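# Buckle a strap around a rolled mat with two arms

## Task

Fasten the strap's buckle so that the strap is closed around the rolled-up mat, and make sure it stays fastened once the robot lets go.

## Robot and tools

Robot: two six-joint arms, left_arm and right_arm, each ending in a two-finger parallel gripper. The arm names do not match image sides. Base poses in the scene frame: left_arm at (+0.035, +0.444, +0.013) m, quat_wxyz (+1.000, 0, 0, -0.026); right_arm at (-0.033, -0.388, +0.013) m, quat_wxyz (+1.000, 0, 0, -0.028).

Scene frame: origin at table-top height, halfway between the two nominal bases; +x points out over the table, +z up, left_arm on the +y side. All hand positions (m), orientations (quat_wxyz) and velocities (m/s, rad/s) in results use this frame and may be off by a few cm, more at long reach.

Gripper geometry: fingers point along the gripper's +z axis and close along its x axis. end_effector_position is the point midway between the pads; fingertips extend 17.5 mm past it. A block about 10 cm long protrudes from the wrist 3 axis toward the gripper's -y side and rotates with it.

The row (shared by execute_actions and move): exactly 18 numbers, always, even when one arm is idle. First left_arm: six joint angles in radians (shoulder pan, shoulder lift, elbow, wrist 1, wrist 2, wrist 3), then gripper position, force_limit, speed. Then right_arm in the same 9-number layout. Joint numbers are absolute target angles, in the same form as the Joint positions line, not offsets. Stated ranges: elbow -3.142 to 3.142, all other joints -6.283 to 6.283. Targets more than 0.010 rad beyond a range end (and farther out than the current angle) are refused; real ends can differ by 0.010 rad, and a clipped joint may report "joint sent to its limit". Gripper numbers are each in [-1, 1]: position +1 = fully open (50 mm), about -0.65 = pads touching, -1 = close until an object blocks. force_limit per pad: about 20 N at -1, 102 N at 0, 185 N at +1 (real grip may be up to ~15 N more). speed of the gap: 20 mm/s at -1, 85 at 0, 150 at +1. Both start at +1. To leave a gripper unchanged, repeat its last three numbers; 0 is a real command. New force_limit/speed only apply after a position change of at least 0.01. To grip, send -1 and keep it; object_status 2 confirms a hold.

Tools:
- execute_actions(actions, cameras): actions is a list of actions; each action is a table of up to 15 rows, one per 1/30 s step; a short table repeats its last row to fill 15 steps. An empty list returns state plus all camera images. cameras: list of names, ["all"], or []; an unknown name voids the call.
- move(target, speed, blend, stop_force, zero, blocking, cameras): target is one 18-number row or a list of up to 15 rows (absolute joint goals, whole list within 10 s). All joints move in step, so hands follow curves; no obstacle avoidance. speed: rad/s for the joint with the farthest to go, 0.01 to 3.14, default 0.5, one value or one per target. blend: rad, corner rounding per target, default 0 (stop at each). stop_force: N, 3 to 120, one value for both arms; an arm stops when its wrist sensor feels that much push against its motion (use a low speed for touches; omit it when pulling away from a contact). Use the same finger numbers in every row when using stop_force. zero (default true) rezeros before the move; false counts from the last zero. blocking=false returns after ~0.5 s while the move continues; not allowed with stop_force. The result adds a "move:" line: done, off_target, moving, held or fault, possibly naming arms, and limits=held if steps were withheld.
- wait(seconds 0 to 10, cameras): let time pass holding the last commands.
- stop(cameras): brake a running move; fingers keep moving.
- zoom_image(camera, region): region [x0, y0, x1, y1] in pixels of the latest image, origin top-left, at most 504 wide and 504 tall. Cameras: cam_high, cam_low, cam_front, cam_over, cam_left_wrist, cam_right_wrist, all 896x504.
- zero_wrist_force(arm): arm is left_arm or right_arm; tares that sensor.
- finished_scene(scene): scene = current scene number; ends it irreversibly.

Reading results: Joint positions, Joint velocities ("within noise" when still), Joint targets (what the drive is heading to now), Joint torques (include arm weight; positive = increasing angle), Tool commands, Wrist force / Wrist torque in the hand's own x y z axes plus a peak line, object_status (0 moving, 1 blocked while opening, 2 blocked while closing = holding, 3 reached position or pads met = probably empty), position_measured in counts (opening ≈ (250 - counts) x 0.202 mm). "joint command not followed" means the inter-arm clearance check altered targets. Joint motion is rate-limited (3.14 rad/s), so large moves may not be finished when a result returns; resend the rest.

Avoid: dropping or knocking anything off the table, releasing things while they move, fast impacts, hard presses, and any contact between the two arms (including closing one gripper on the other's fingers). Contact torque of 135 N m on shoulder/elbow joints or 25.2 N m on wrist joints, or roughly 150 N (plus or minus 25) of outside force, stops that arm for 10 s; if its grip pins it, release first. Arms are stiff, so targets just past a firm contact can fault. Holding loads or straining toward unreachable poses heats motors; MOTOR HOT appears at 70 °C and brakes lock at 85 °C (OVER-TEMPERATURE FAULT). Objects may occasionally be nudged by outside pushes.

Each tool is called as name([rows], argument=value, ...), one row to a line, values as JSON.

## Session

execute_actions(actions=[])

zoom_image(camera="cam_over", region=[240, 60, 540, 300])

zoom_image(camera="cam_front", region=[220, 120, 600, 440])

Scene clock: 0.00 s.
left_arm: end_effector_position=(+0.6102, +0.1454, +0.1192) position_measured=3 object_status=3 end_effector_quat_wxyz=(-0.133, -0.562, +0.665, -0.473) | right_arm: end_effector_position=(+0.6689, -0.1292, +0.3927) position_measured=3 object_status=3 end_effector_quat_wxyz=(+0.221, -0.465, +0.790, +0.335)
Joint positions: left_arm=[-0.419 -0.971 2.084 -3.596 -2.133 2.556] | right_arm=[3.49 -2.054 -1.132 -1.177 2.335 -2.202]
Joint velocities: within noise
Joint torques (N m): no reading
Motor temperatures (°C): left_arm=[27 32 30 33 36 33] | right_arm=[36 34 25 30 43 37]
Wrist force (N): no reading
Wrist torque (N m): no reading
Wrist force, peak (N): no reading
Joint targets: left_arm=[-0.419 -0.971 2.084 -3.596 -2.133 2.556] | right_arm=[3.490 -2.054 -1.132 -1.177 2.335 -2.202]
Tool commands: left_gripper/position=+1.0 left_gripper/force_limit=+1.0 left_gripper/speed=+1.0 right_gripper/position=+1.0 right_gripper/force_limit=+1.0 right_gripper/speed=+1.0

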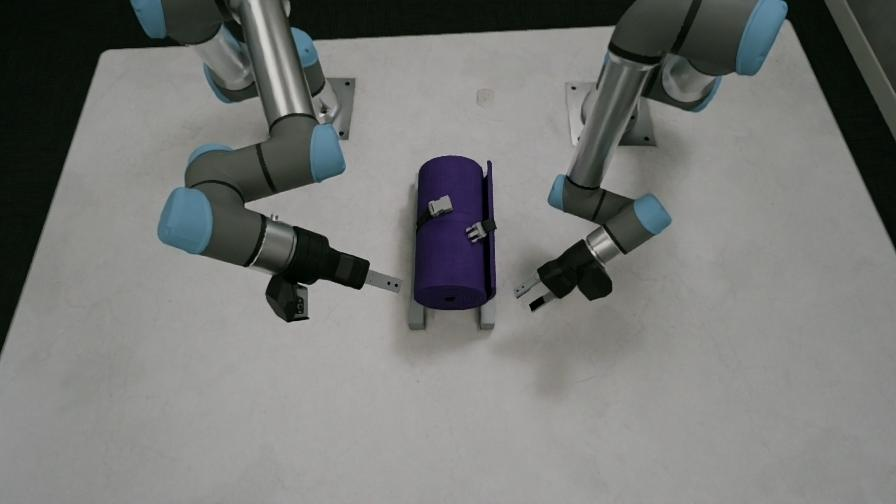

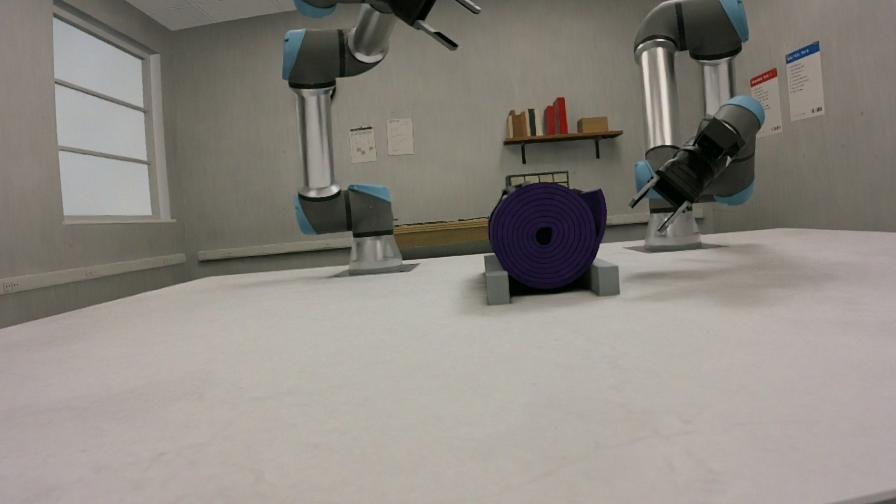

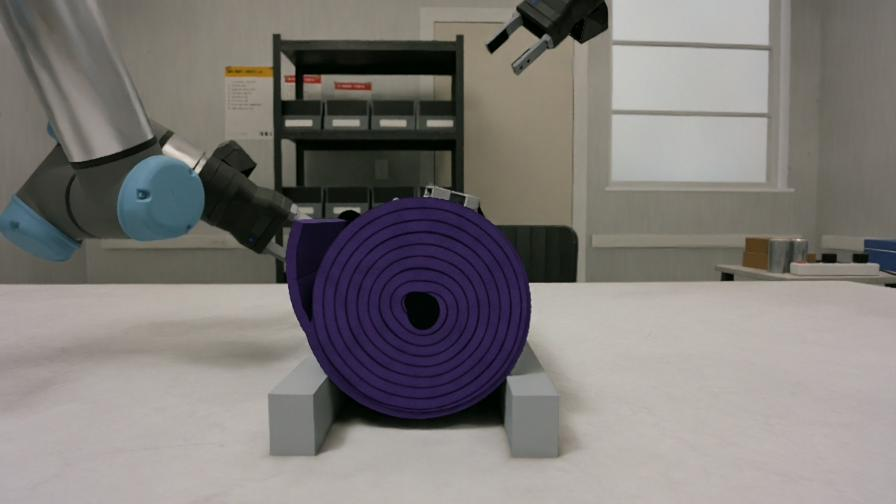

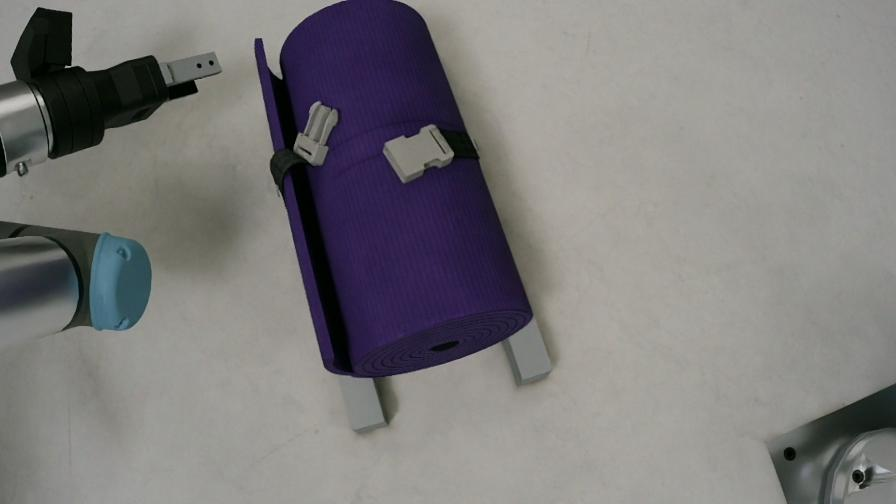

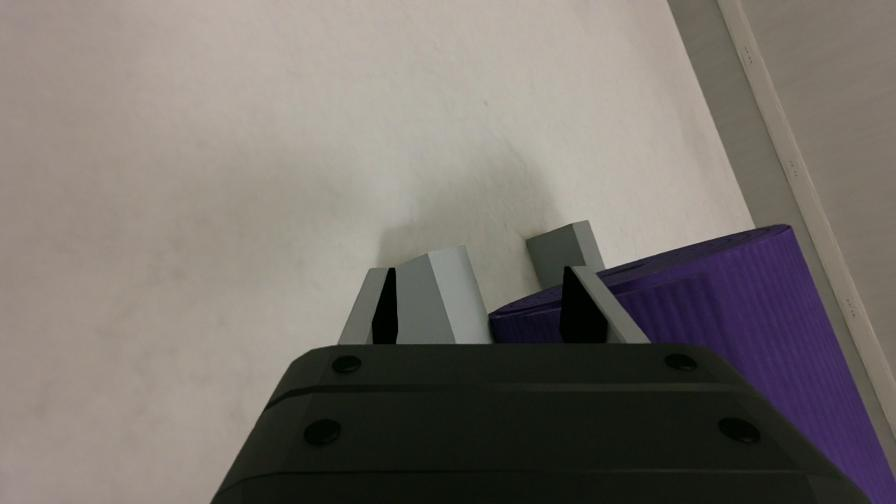

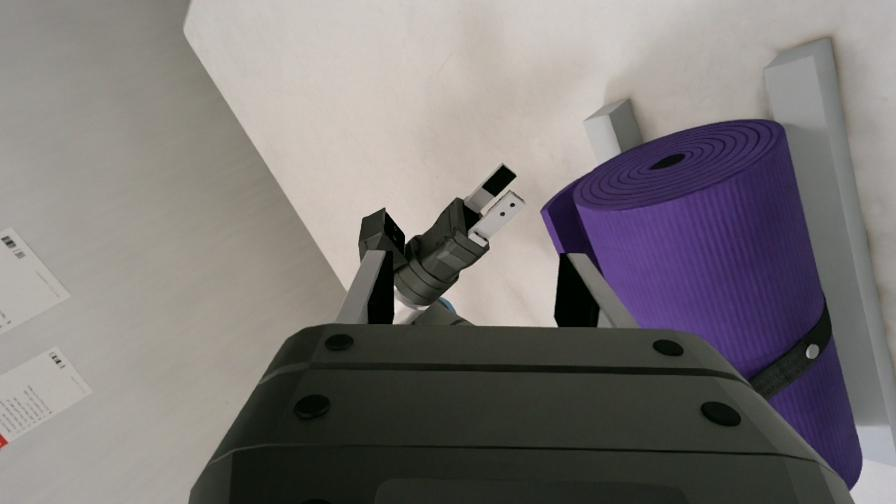

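Scaled by 1.680.

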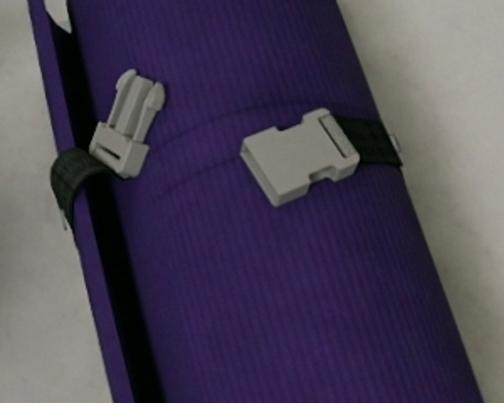

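Scaled by 1.326.

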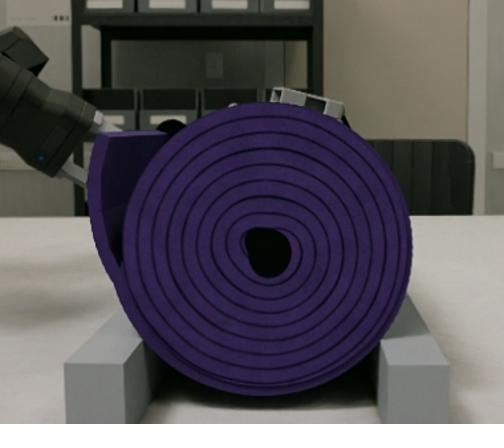

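move([
  [-0.419,-1.371,2.084,-3.596,-2.133,2.556,1,1,0,3.49,-2.054,-1.132,-1.177,2.335,-2.202,1,1,0],
  [-0.973,-1.58,1.428,-1.42,-1.571,0.546,1,1,0,3.8331,-1.5232,-2.1021,-0.6397,2.027,-0.7425,1,1,0],
], speed=1.0, blend=0.1, cameras=["cam_left_wrist","cam_right_wrist","cam_high","cam_front"])

zoom_image(camera="cam_left_wrist", region=[300, 100, 620, 350])

zoom_image(camera="cam_front", region=[300, 140, 560, 290])

Scene clock: 22.57 s.
left_arm: end_effector_position=(+0.4003, +0.0992, +0.4006) position_measured=3 object_status=3 end_effector_quat_wxyz=(+0.001, +1.000, +0.000, +0.000) | right_arm: end_effector_position=(+0.3947, -0.0962, +0.2508) position_measured=3 object_status=3 end_effector_quat_wxyz=(+0.014, +0.042, +0.950, +0.308)
Joint positions: left_arm=[-0.973 -1.58 1.428 -1.42 -1.571 0.546] | right_arm=[3.833 -1.523 -2.102 -0.64 2.027 -0.743]
Joint torques (N m): left_arm=[10.18 -19.35 -22.1 -1.41 -1.51 -1.47] | right_arm=[-7.18 9.5 24.08 3.01 3.51 0.9]
Wrist force (N): left_arm=[-0.7 -0.9 1.1] | right_arm=[0.4 0.0 -0.3]
Wrist torque (N m): left_arm=[-0.05 -0.04 -0.27] | right_arm=[-0.12 0.00 -0.49]
Wrist force, peak (N): left_arm=[3.9 -2.2 -2.8] | right_arm=[1.4 -1.0 0.0]
Joint targets: left_arm=[-0.973 -1.580 1.428 -1.420 -1.571 0.546] | right_arm=[3.833 -1.523 -2.102 -0.640 2.027 -0.743]
move: done; blend cut to 0 rad at target 1
Images, in order (width x height): cam_high 896x504, cam_front 896x504, cam_left_wrist 896x504, cam_right_wrist 896x504.

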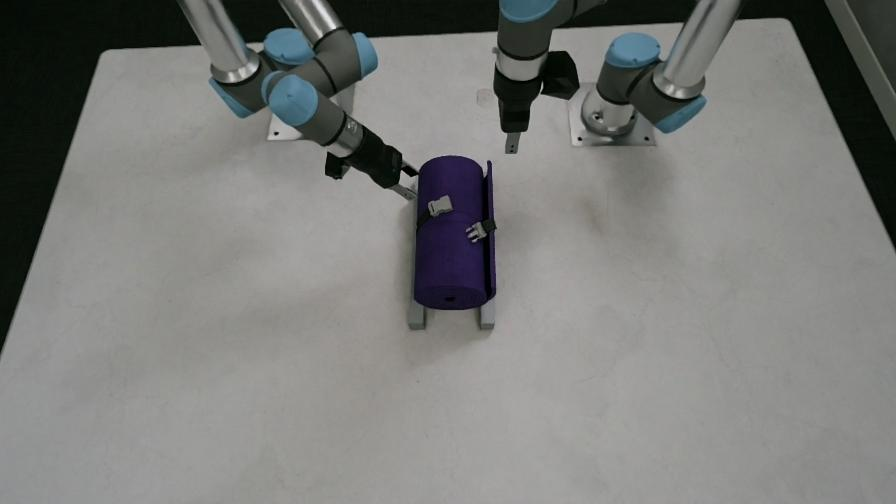

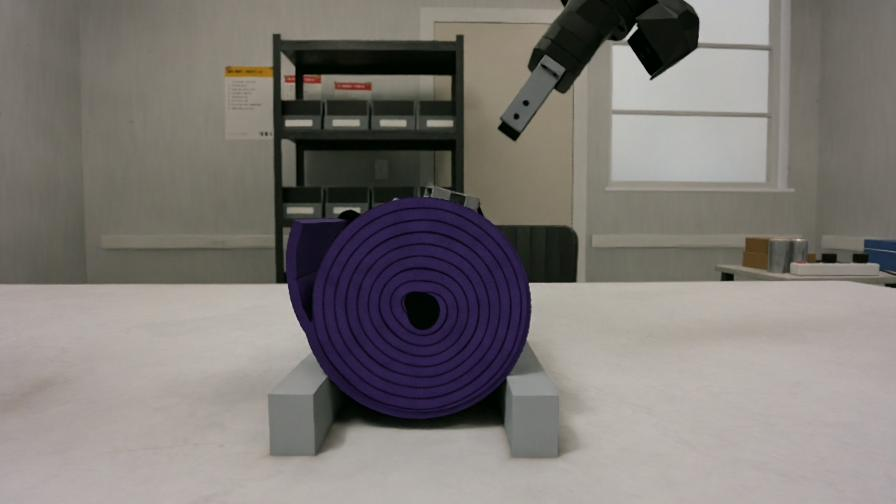

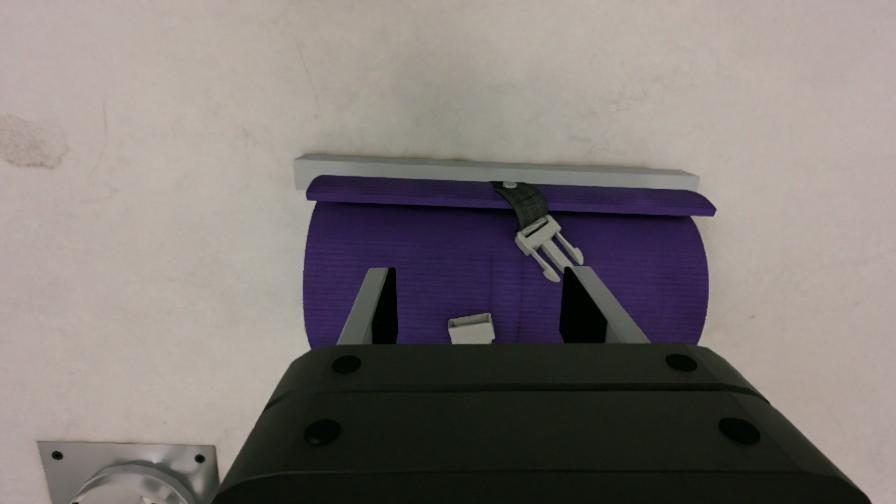

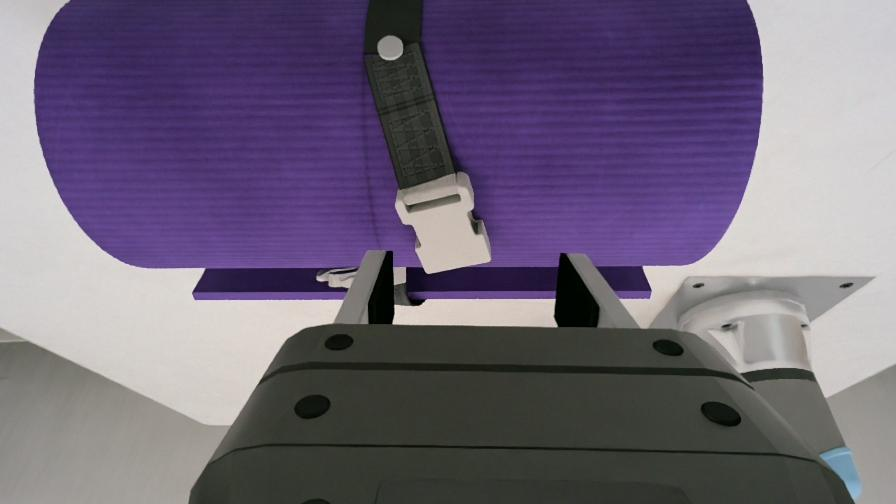

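Scaled by 1.575.

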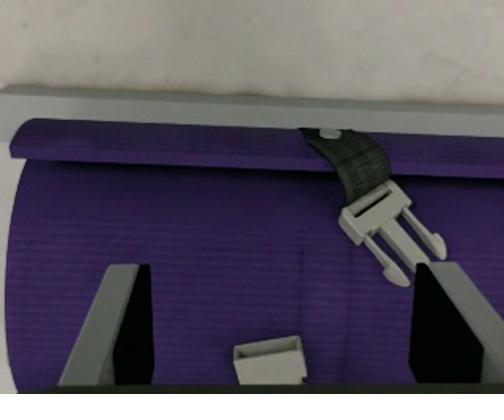

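Scaled by 1.938.

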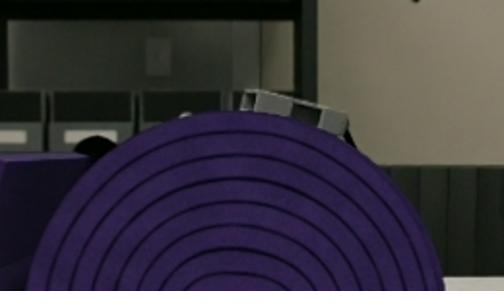

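move(target=[-0.6057,-1.412,2.1363,-2.7942,-2.1743,0.2811,1,1,0,3.7294,-1.7376,-2.0568,-0.582,2.2946,-1.0852,0.7,0,0], speed=0.7, cameras=["cam_left_wrist","cam_right_wrist","cam_over","cam_front"])

zoom_image(camera="cam_over", region=[240, 60, 500, 230])

zoom_image(camera="cam_front", region=[300, 120, 540, 270])

Scene clock: 48.67 s.
left_arm: end_effector_position=(+0.4627, +0.0962, +0.1953) position_measured=3 object_status=3 end_effector_quat_wxyz=(+0.357, +0.902, +0.218, -0.106) | right_arm: end_effector_position=(+0.4131, -0.0811, +0.2057) position_measured=48 object_status=3 end_effector_quat_wxyz=(-0.033, -0.080, +0.920, +0.381)
Joint positions: left_arm=[-0.606 -1.412 2.136 -2.794 -2.174 0.281] | right_arm=[3.729 -1.738 -2.057 -0.582 2.295 -1.085]
Joint torques (N m): left_arm=[-8.2 -38.86 -17.21 -5.04 -0.51 2.53] | right_arm=[6.68 37.08 14.73 2.16 -1.23 1.08]
Wrist force (N): left_arm=[-1.2 -2.4 2.5] | right_arm=[0.3 -0.2 -0.1]
Wrist torque (N m): left_arm=[-0.22 0.14 -0.34] | right_arm=[-0.12 0.06 -0.64]
Wrist force, peak (N): left_arm=[-0.9 -4.1 2.5] | right_arm=[0.4 0.0 -0.7]
Joint targets: left_arm=[-0.606 -1.412 2.136 -2.794 -2.174 0.281] | right_arm=[3.729 -1.738 -2.057 -0.582 2.295 -1.085]
move: done
Images, in order (width x height): cam_front 896x504, cam_over 896x504, cam_left_wrist 896x504, cam_right_wrist 896x504.

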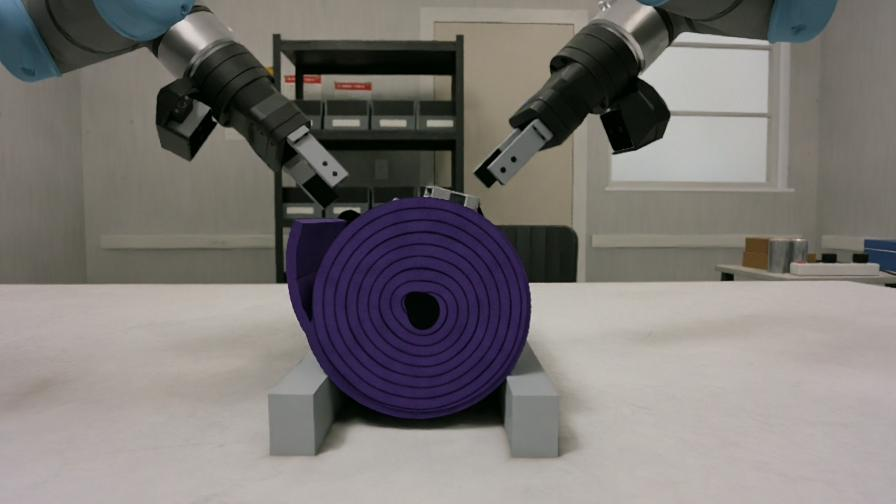

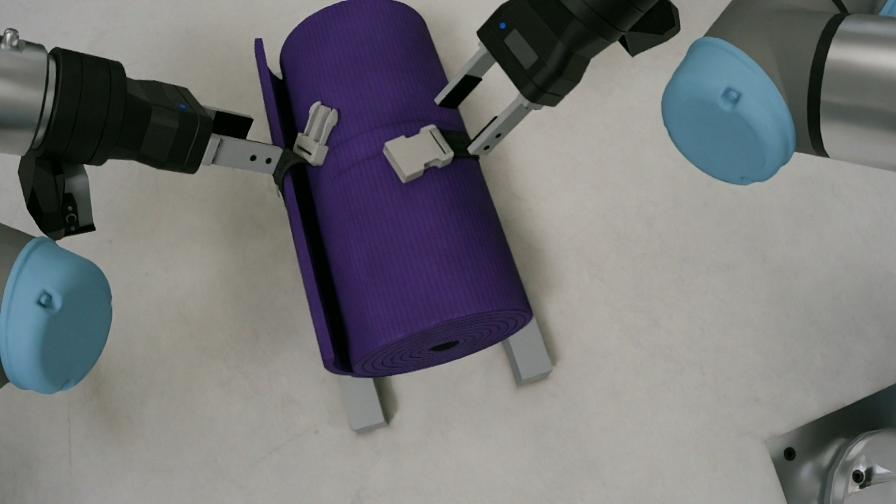

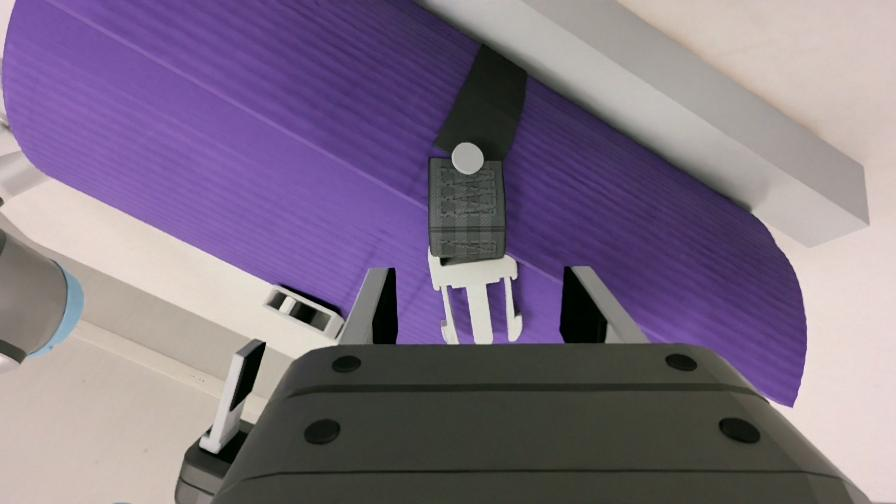

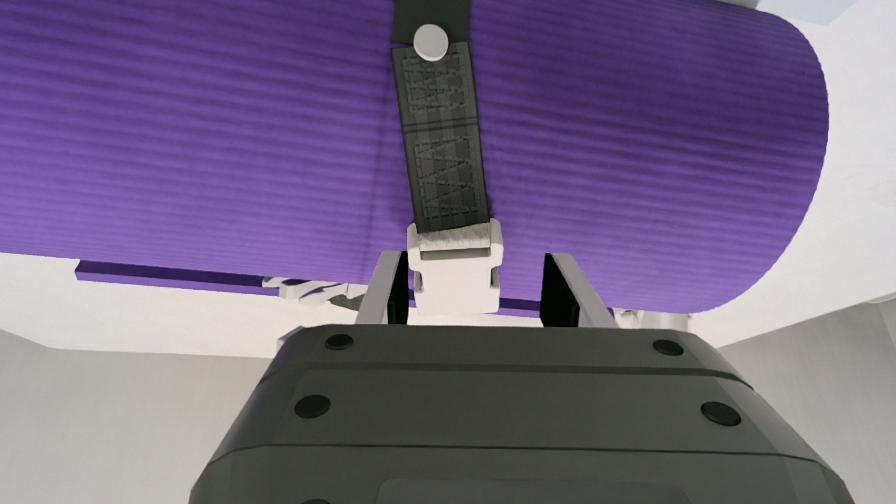

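Scaled by 1.938.

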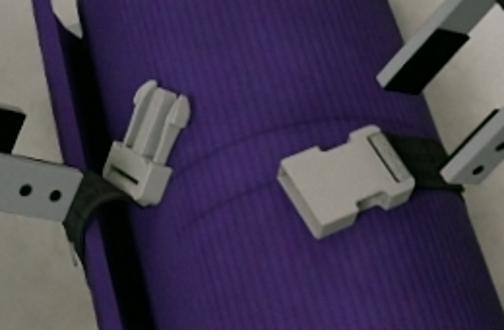

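Scaled by 2.100.

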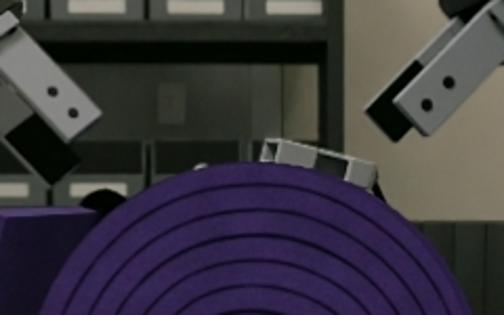

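move(target=[-0.6413,-1.3699,2.1062,-2.8279,-2.1568,0.2435,0.7,0,0,3.7572,-1.7895,-2.0537,-0.5104,2.2852,-1.0506,0.7,0,0], speed=0.12, stop_force=7, cameras=["cam_left_wrist","cam_right_wrist","cam_front"])

zoom_image(camera="cam_front", region=[300, 120, 540, 270])

Scene clock: 70.73 s.
left_arm: end_effector_position=(+0.4668, +0.0721, +0.1906) position_measured=48 object_status=3 end_effector_quat_wxyz=(+0.357, +0.902, +0.218, -0.105) | right_arm: end_effector_position=(+0.4169, -0.0631, +0.1887) position_measured=48 object_status=3 end_effector_quat_wxyz=(-0.033, -0.080, +0.920, +0.381)
Joint positions: left_arm=[-0.641 -1.37 2.106 -2.828 -2.157 0.244] | right_arm=[3.757 -1.79 -2.054 -0.51 2.285 -1.051]
Joint torques (N m): left_arm=[10.67 -40.18 -13.32 -0.91 -3.02 2.48] | right_arm=[-7.43 38.65 16.1 4.77 4 -1.27]
Wrist force (N): left_arm=[-1.3 -2.4 2.5] | right_arm=[0.2 -0.1 0.0]
Wrist torque (N m): left_arm=[-0.23 0.16 -0.32] | right_arm=[-0.10 0.08 -0.66]
Wrist force, peak (N): left_arm=[-1.1 -2.6 2.7] | right_arm=[0.5 -0.2 -0.7]
Joint targets: left_arm=[-0.641 -1.370 2.106 -2.828 -2.157 0.243] | right_arm=[3.757 -1.790 -2.054 -0.510 2.285 -1.051]
move: done
Images, in order (width x height): cam_front 896x504, cam_left_wrist 896x504, cam_right_wrist 896x504.

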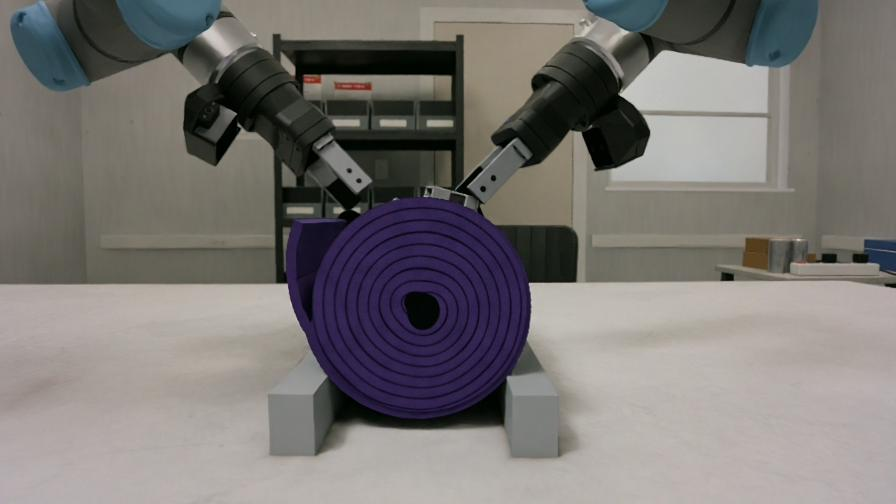

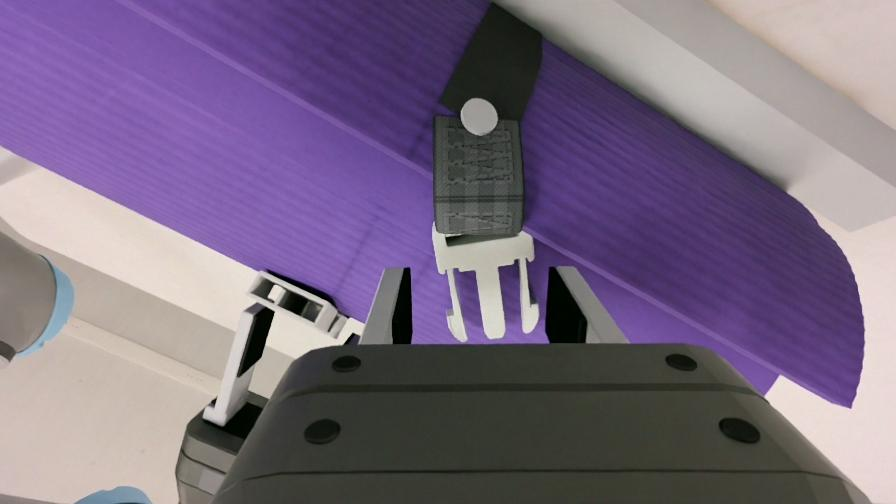

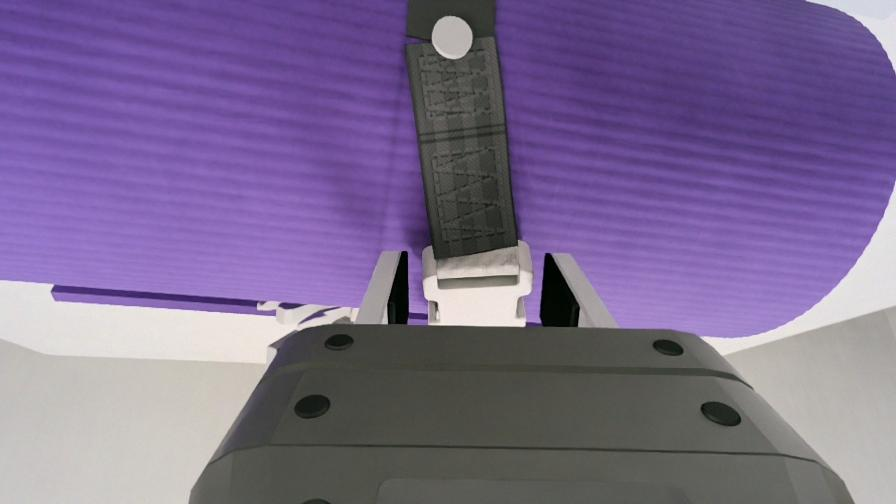

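Scaled by 2.100.

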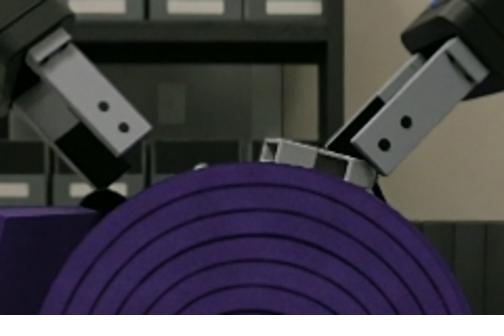

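move(target=[-0.6661,-1.327,2.1066,-2.8858,-2.1443,0.218,0.7,0,0,3.7599,-1.7977,-2.0578,-0.496,2.2842,-1.0472,0.7,0,0], speed=0.08, stop_force=7, cameras=["cam_left_wrist","cam_right_wrist","cam_front"])

zoom_image(camera="cam_front", region=[300, 120, 540, 270])

Scene clock: 84.23 s.
left_arm: end_effector_position=(+0.4660, +0.0577, +0.1756) position_measured=48 object_status=3 end_effector_quat_wxyz=(+0.357, +0.902, +0.218, -0.105) | right_arm: end_effector_position=(+0.4166, -0.0617, +0.1844) position_measured=48 object_status=3 end_effector_quat_wxyz=(-0.033, -0.080, +0.920, +0.381)
Joint positions: left_arm=[-0.666 -1.327 2.107 -2.886 -2.144 0.218] | right_arm=[3.76 -1.798 -2.058 -0.496 2.284 -1.047]
Joint torques (N m): left_arm=[11.18 -42.05 -16.54 -1.04 -3.19 2.49] | right_arm=[-6.22 39.36 24.83 2.31 -0.05 -0.56]
Wrist force (N): left_arm=[-1.2 -2.4 2.6] | right_arm=[0.2 -0.4 0.0]
Wrist torque (N m): left_arm=[-0.23 0.16 -0.30] | right_arm=[-0.13 0.07 -0.66]
Wrist force, peak (N): left_arm=[-1.3 -2.4 3.1] | right_arm=[0.6 -0.3 -0.1]
Joint targets: left_arm=[-0.666 -1.327 2.107 -2.886 -2.144 0.218] | right_arm=[3.760 -1.798 -2.058 -0.496 2.284 -1.047]
move: done
Images, in order (width x height): cam_front 896x504, cam_left_wrist 896x504, cam_right_wrist 896x504.

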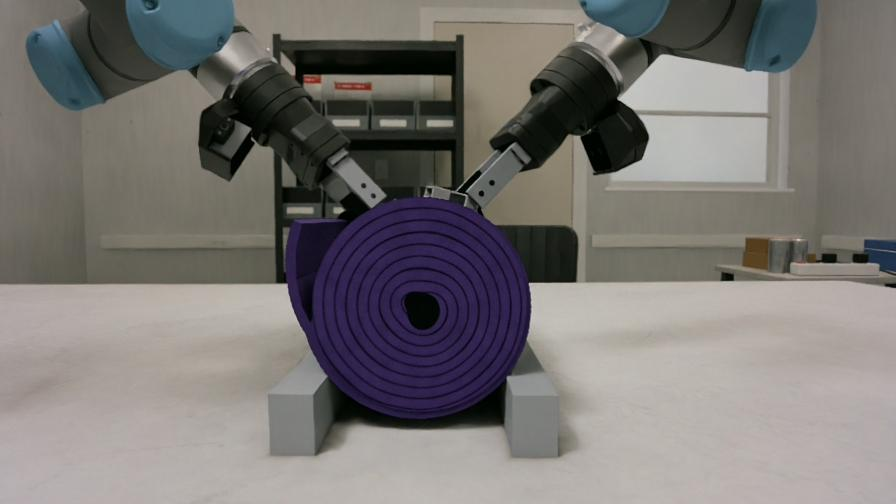

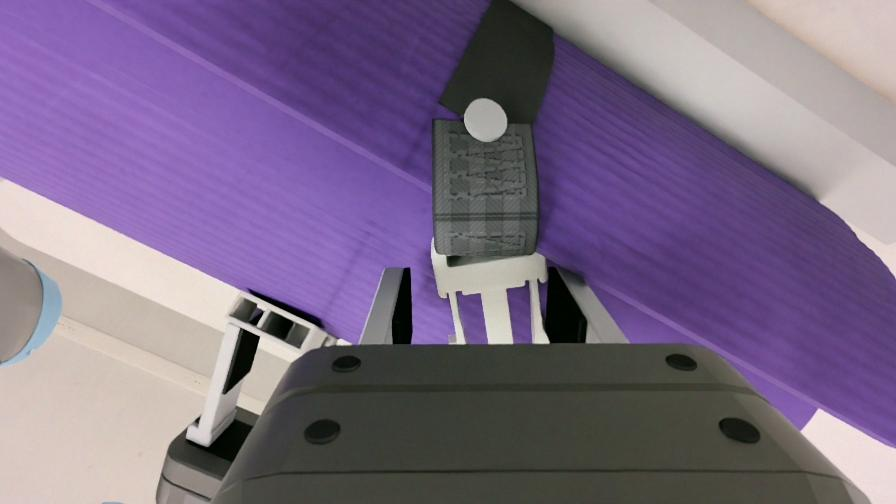

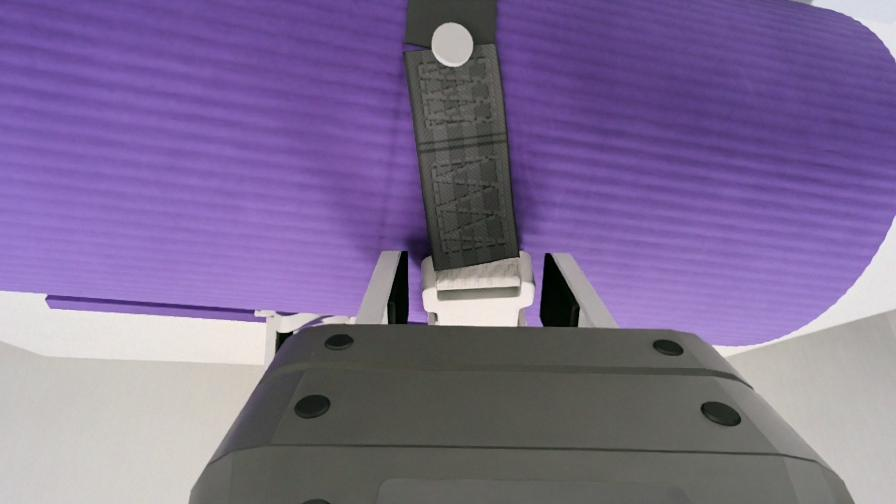

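Scaled by 2.100.

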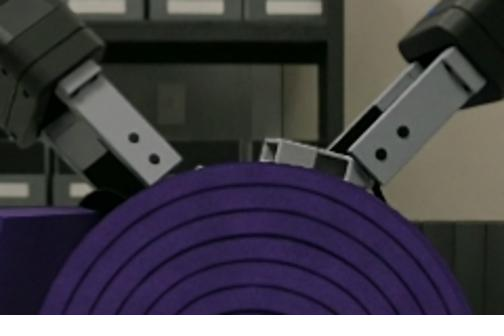

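move(target=[-0.6686,-1.3097,2.1023,-2.9003,-2.1431,0.2155,0.7,0,0,3.7599,-1.7977,-2.0578,-0.496,2.2842,-1.0472,0.7,0,0], speed=0.06, stop_force=8, cameras=["cam_left_wrist"])

move(target=[-0.6686,-1.3097,2.1023,-2.9003,-2.1431,0.2155,-1,-0.3,-1,3.7599,-1.7977,-2.0578,-0.496,2.2842,-1.0472,-1,0,-1], speed=0.06, cameras=["cam_left_wrist","cam_right_wrist","cam_over","cam_front"])

zoom_image(camera="cam_over", region=[240, 60, 500, 230])

zoom_image(camera="cam_front", region=[300, 120, 540, 270])

Scene clock: 96.50 s.
left_arm: end_effector_position=(+0.4681, +0.0543, +0.1703) position_measured=48 object_status=3 end_effector_quat_wxyz=(+0.357, +0.902, +0.218, -0.105) | right_arm: end_effector_position=(+0.4166, -0.0617, +0.1844) position_measured=48 object_status=3 end_effector_quat_wxyz=(-0.033, -0.080, +0.920, +0.381)
Joint positions: left_arm=[-0.669 -1.31 2.102 -2.9 -2.143 0.215] | right_arm=[3.76 -1.798 -2.058 -0.496 2.284 -1.047]
Joint torques (N m): left_arm=[0.74 -41.76 -13.98 -0.82 -0.42 0.45] | right_arm=[-6.64 39.43 25.34 2.38 3.33 -0.57]
Wrist force (N): left_arm=[-1.4 -2.2 2.4] | right_arm=[0.3 -0.2 -0.1]
Wrist torque (N m): left_arm=[-0.21 0.16 -0.29] | right_arm=[-0.11 0.06 -0.65]
Wrist force, peak (N): left_arm=[-1.4 -2.6 2.7] | right_arm=[0.5 -0.4 -0.3]
Joint targets: left_arm=[-0.669 -1.310 2.102 -2.900 -2.143 0.216] | right_arm=[3.760 -1.798 -2.058 -0.496 2.284 -1.047]
move: done
Images, in order (width x height): cam_left_wrist 896x504.

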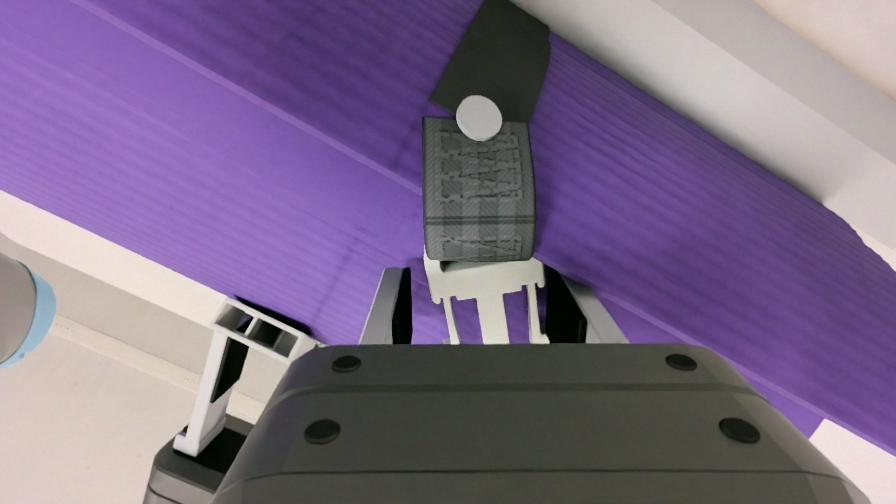

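Scene clock: 97.17 s.
left_arm: end_effector_position=(+0.4681, +0.0543, +0.1703) position_measured=91 object_status=2 end_effector_quat_wxyz=(+0.357, +0.902, +0.218, -0.105) | right_arm: end_effector_position=(+0.4166, -0.0617, +0.1844) position_measured=90 object_status=2 end_effector_quat_wxyz=(-0.033, -0.080, +0.920, +0.381)
Joint positions: left_arm=[-0.669 -1.31 2.102 -2.9 -2.143 0.215] | right_arm=[3.76 -1.798 -2.058 -0.496 2.284 -1.047]
Joint torques (N m): left_arm=[6.86 -42.13 -13.46 -1.14 -1.83 2.24] | right_arm=[-6.39 38.97 25.53 2.42 3.39 -0.56]
Wrist force (N): left_arm=[-1.0 -2.5 2.5] | right_arm=[0.4 -0.4 0.1]
Wrist torque (N m): left_arm=[-0.24 0.13 -0.29] | right_arm=[-0.14 0.03 -0.65]
Wrist force, peak (N): left_arm=[-1.1 -2.6 2.8] | right_arm=[0.4 -0.4 0.1]
Joint targets: left_arm=[-0.669 -1.310 2.102 -2.900 -2.143 0.216] | right_arm=[3.760 -1.798 -2.058 -0.496 2.284 -1.047]
move: done
Images, in order (width x height): cam_front 896x504, cam_over 896x504, cam_left_wrist 896x504, cam_right_wrist 896x504.

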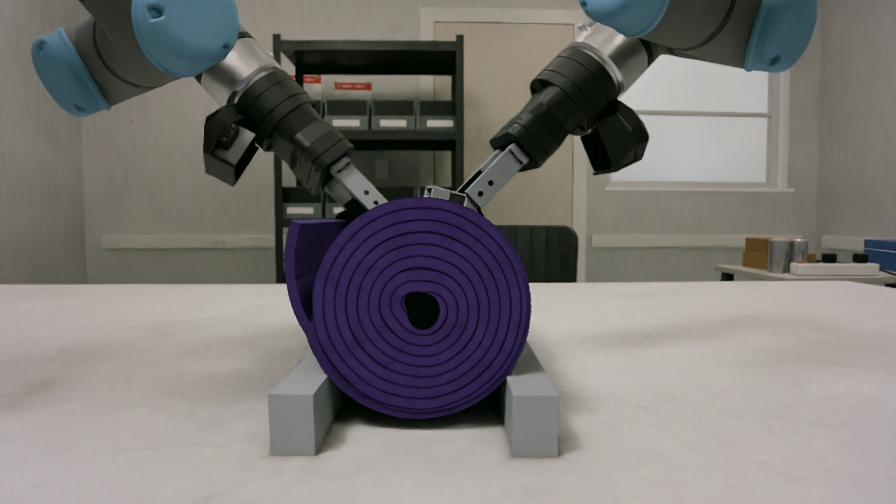

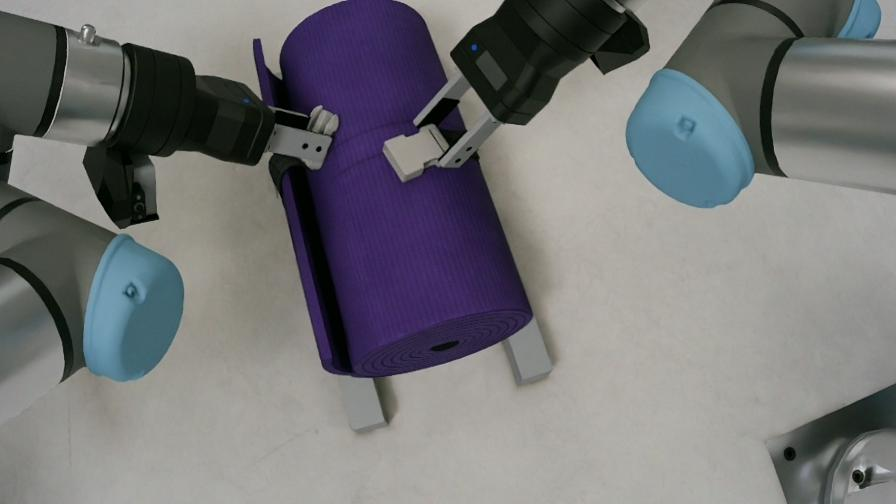

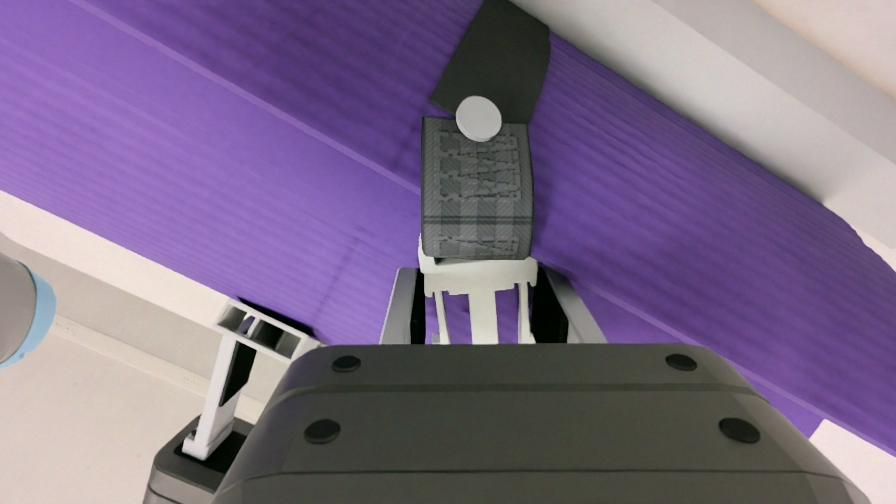

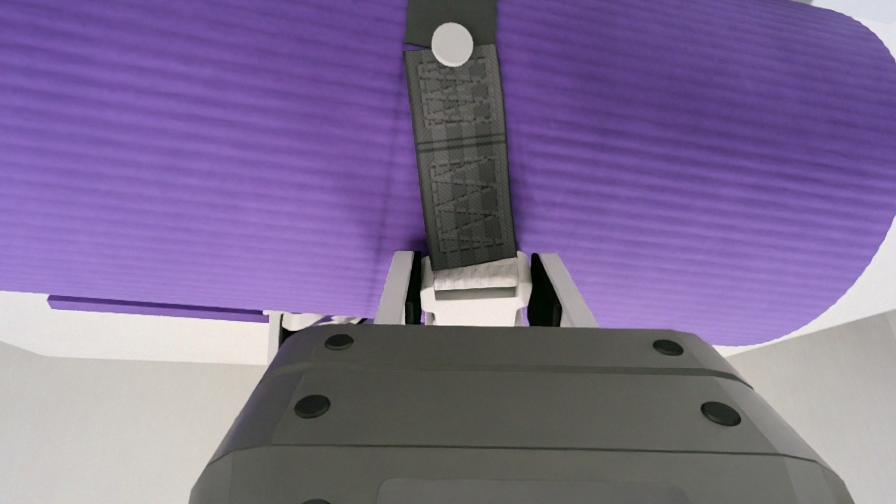

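Scaled by 1.938.

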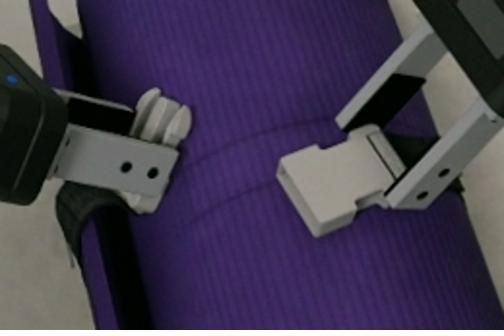

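Scaled by 2.100.

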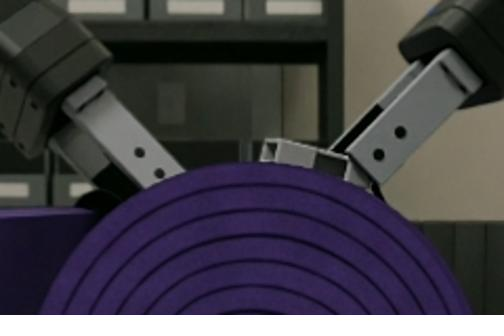

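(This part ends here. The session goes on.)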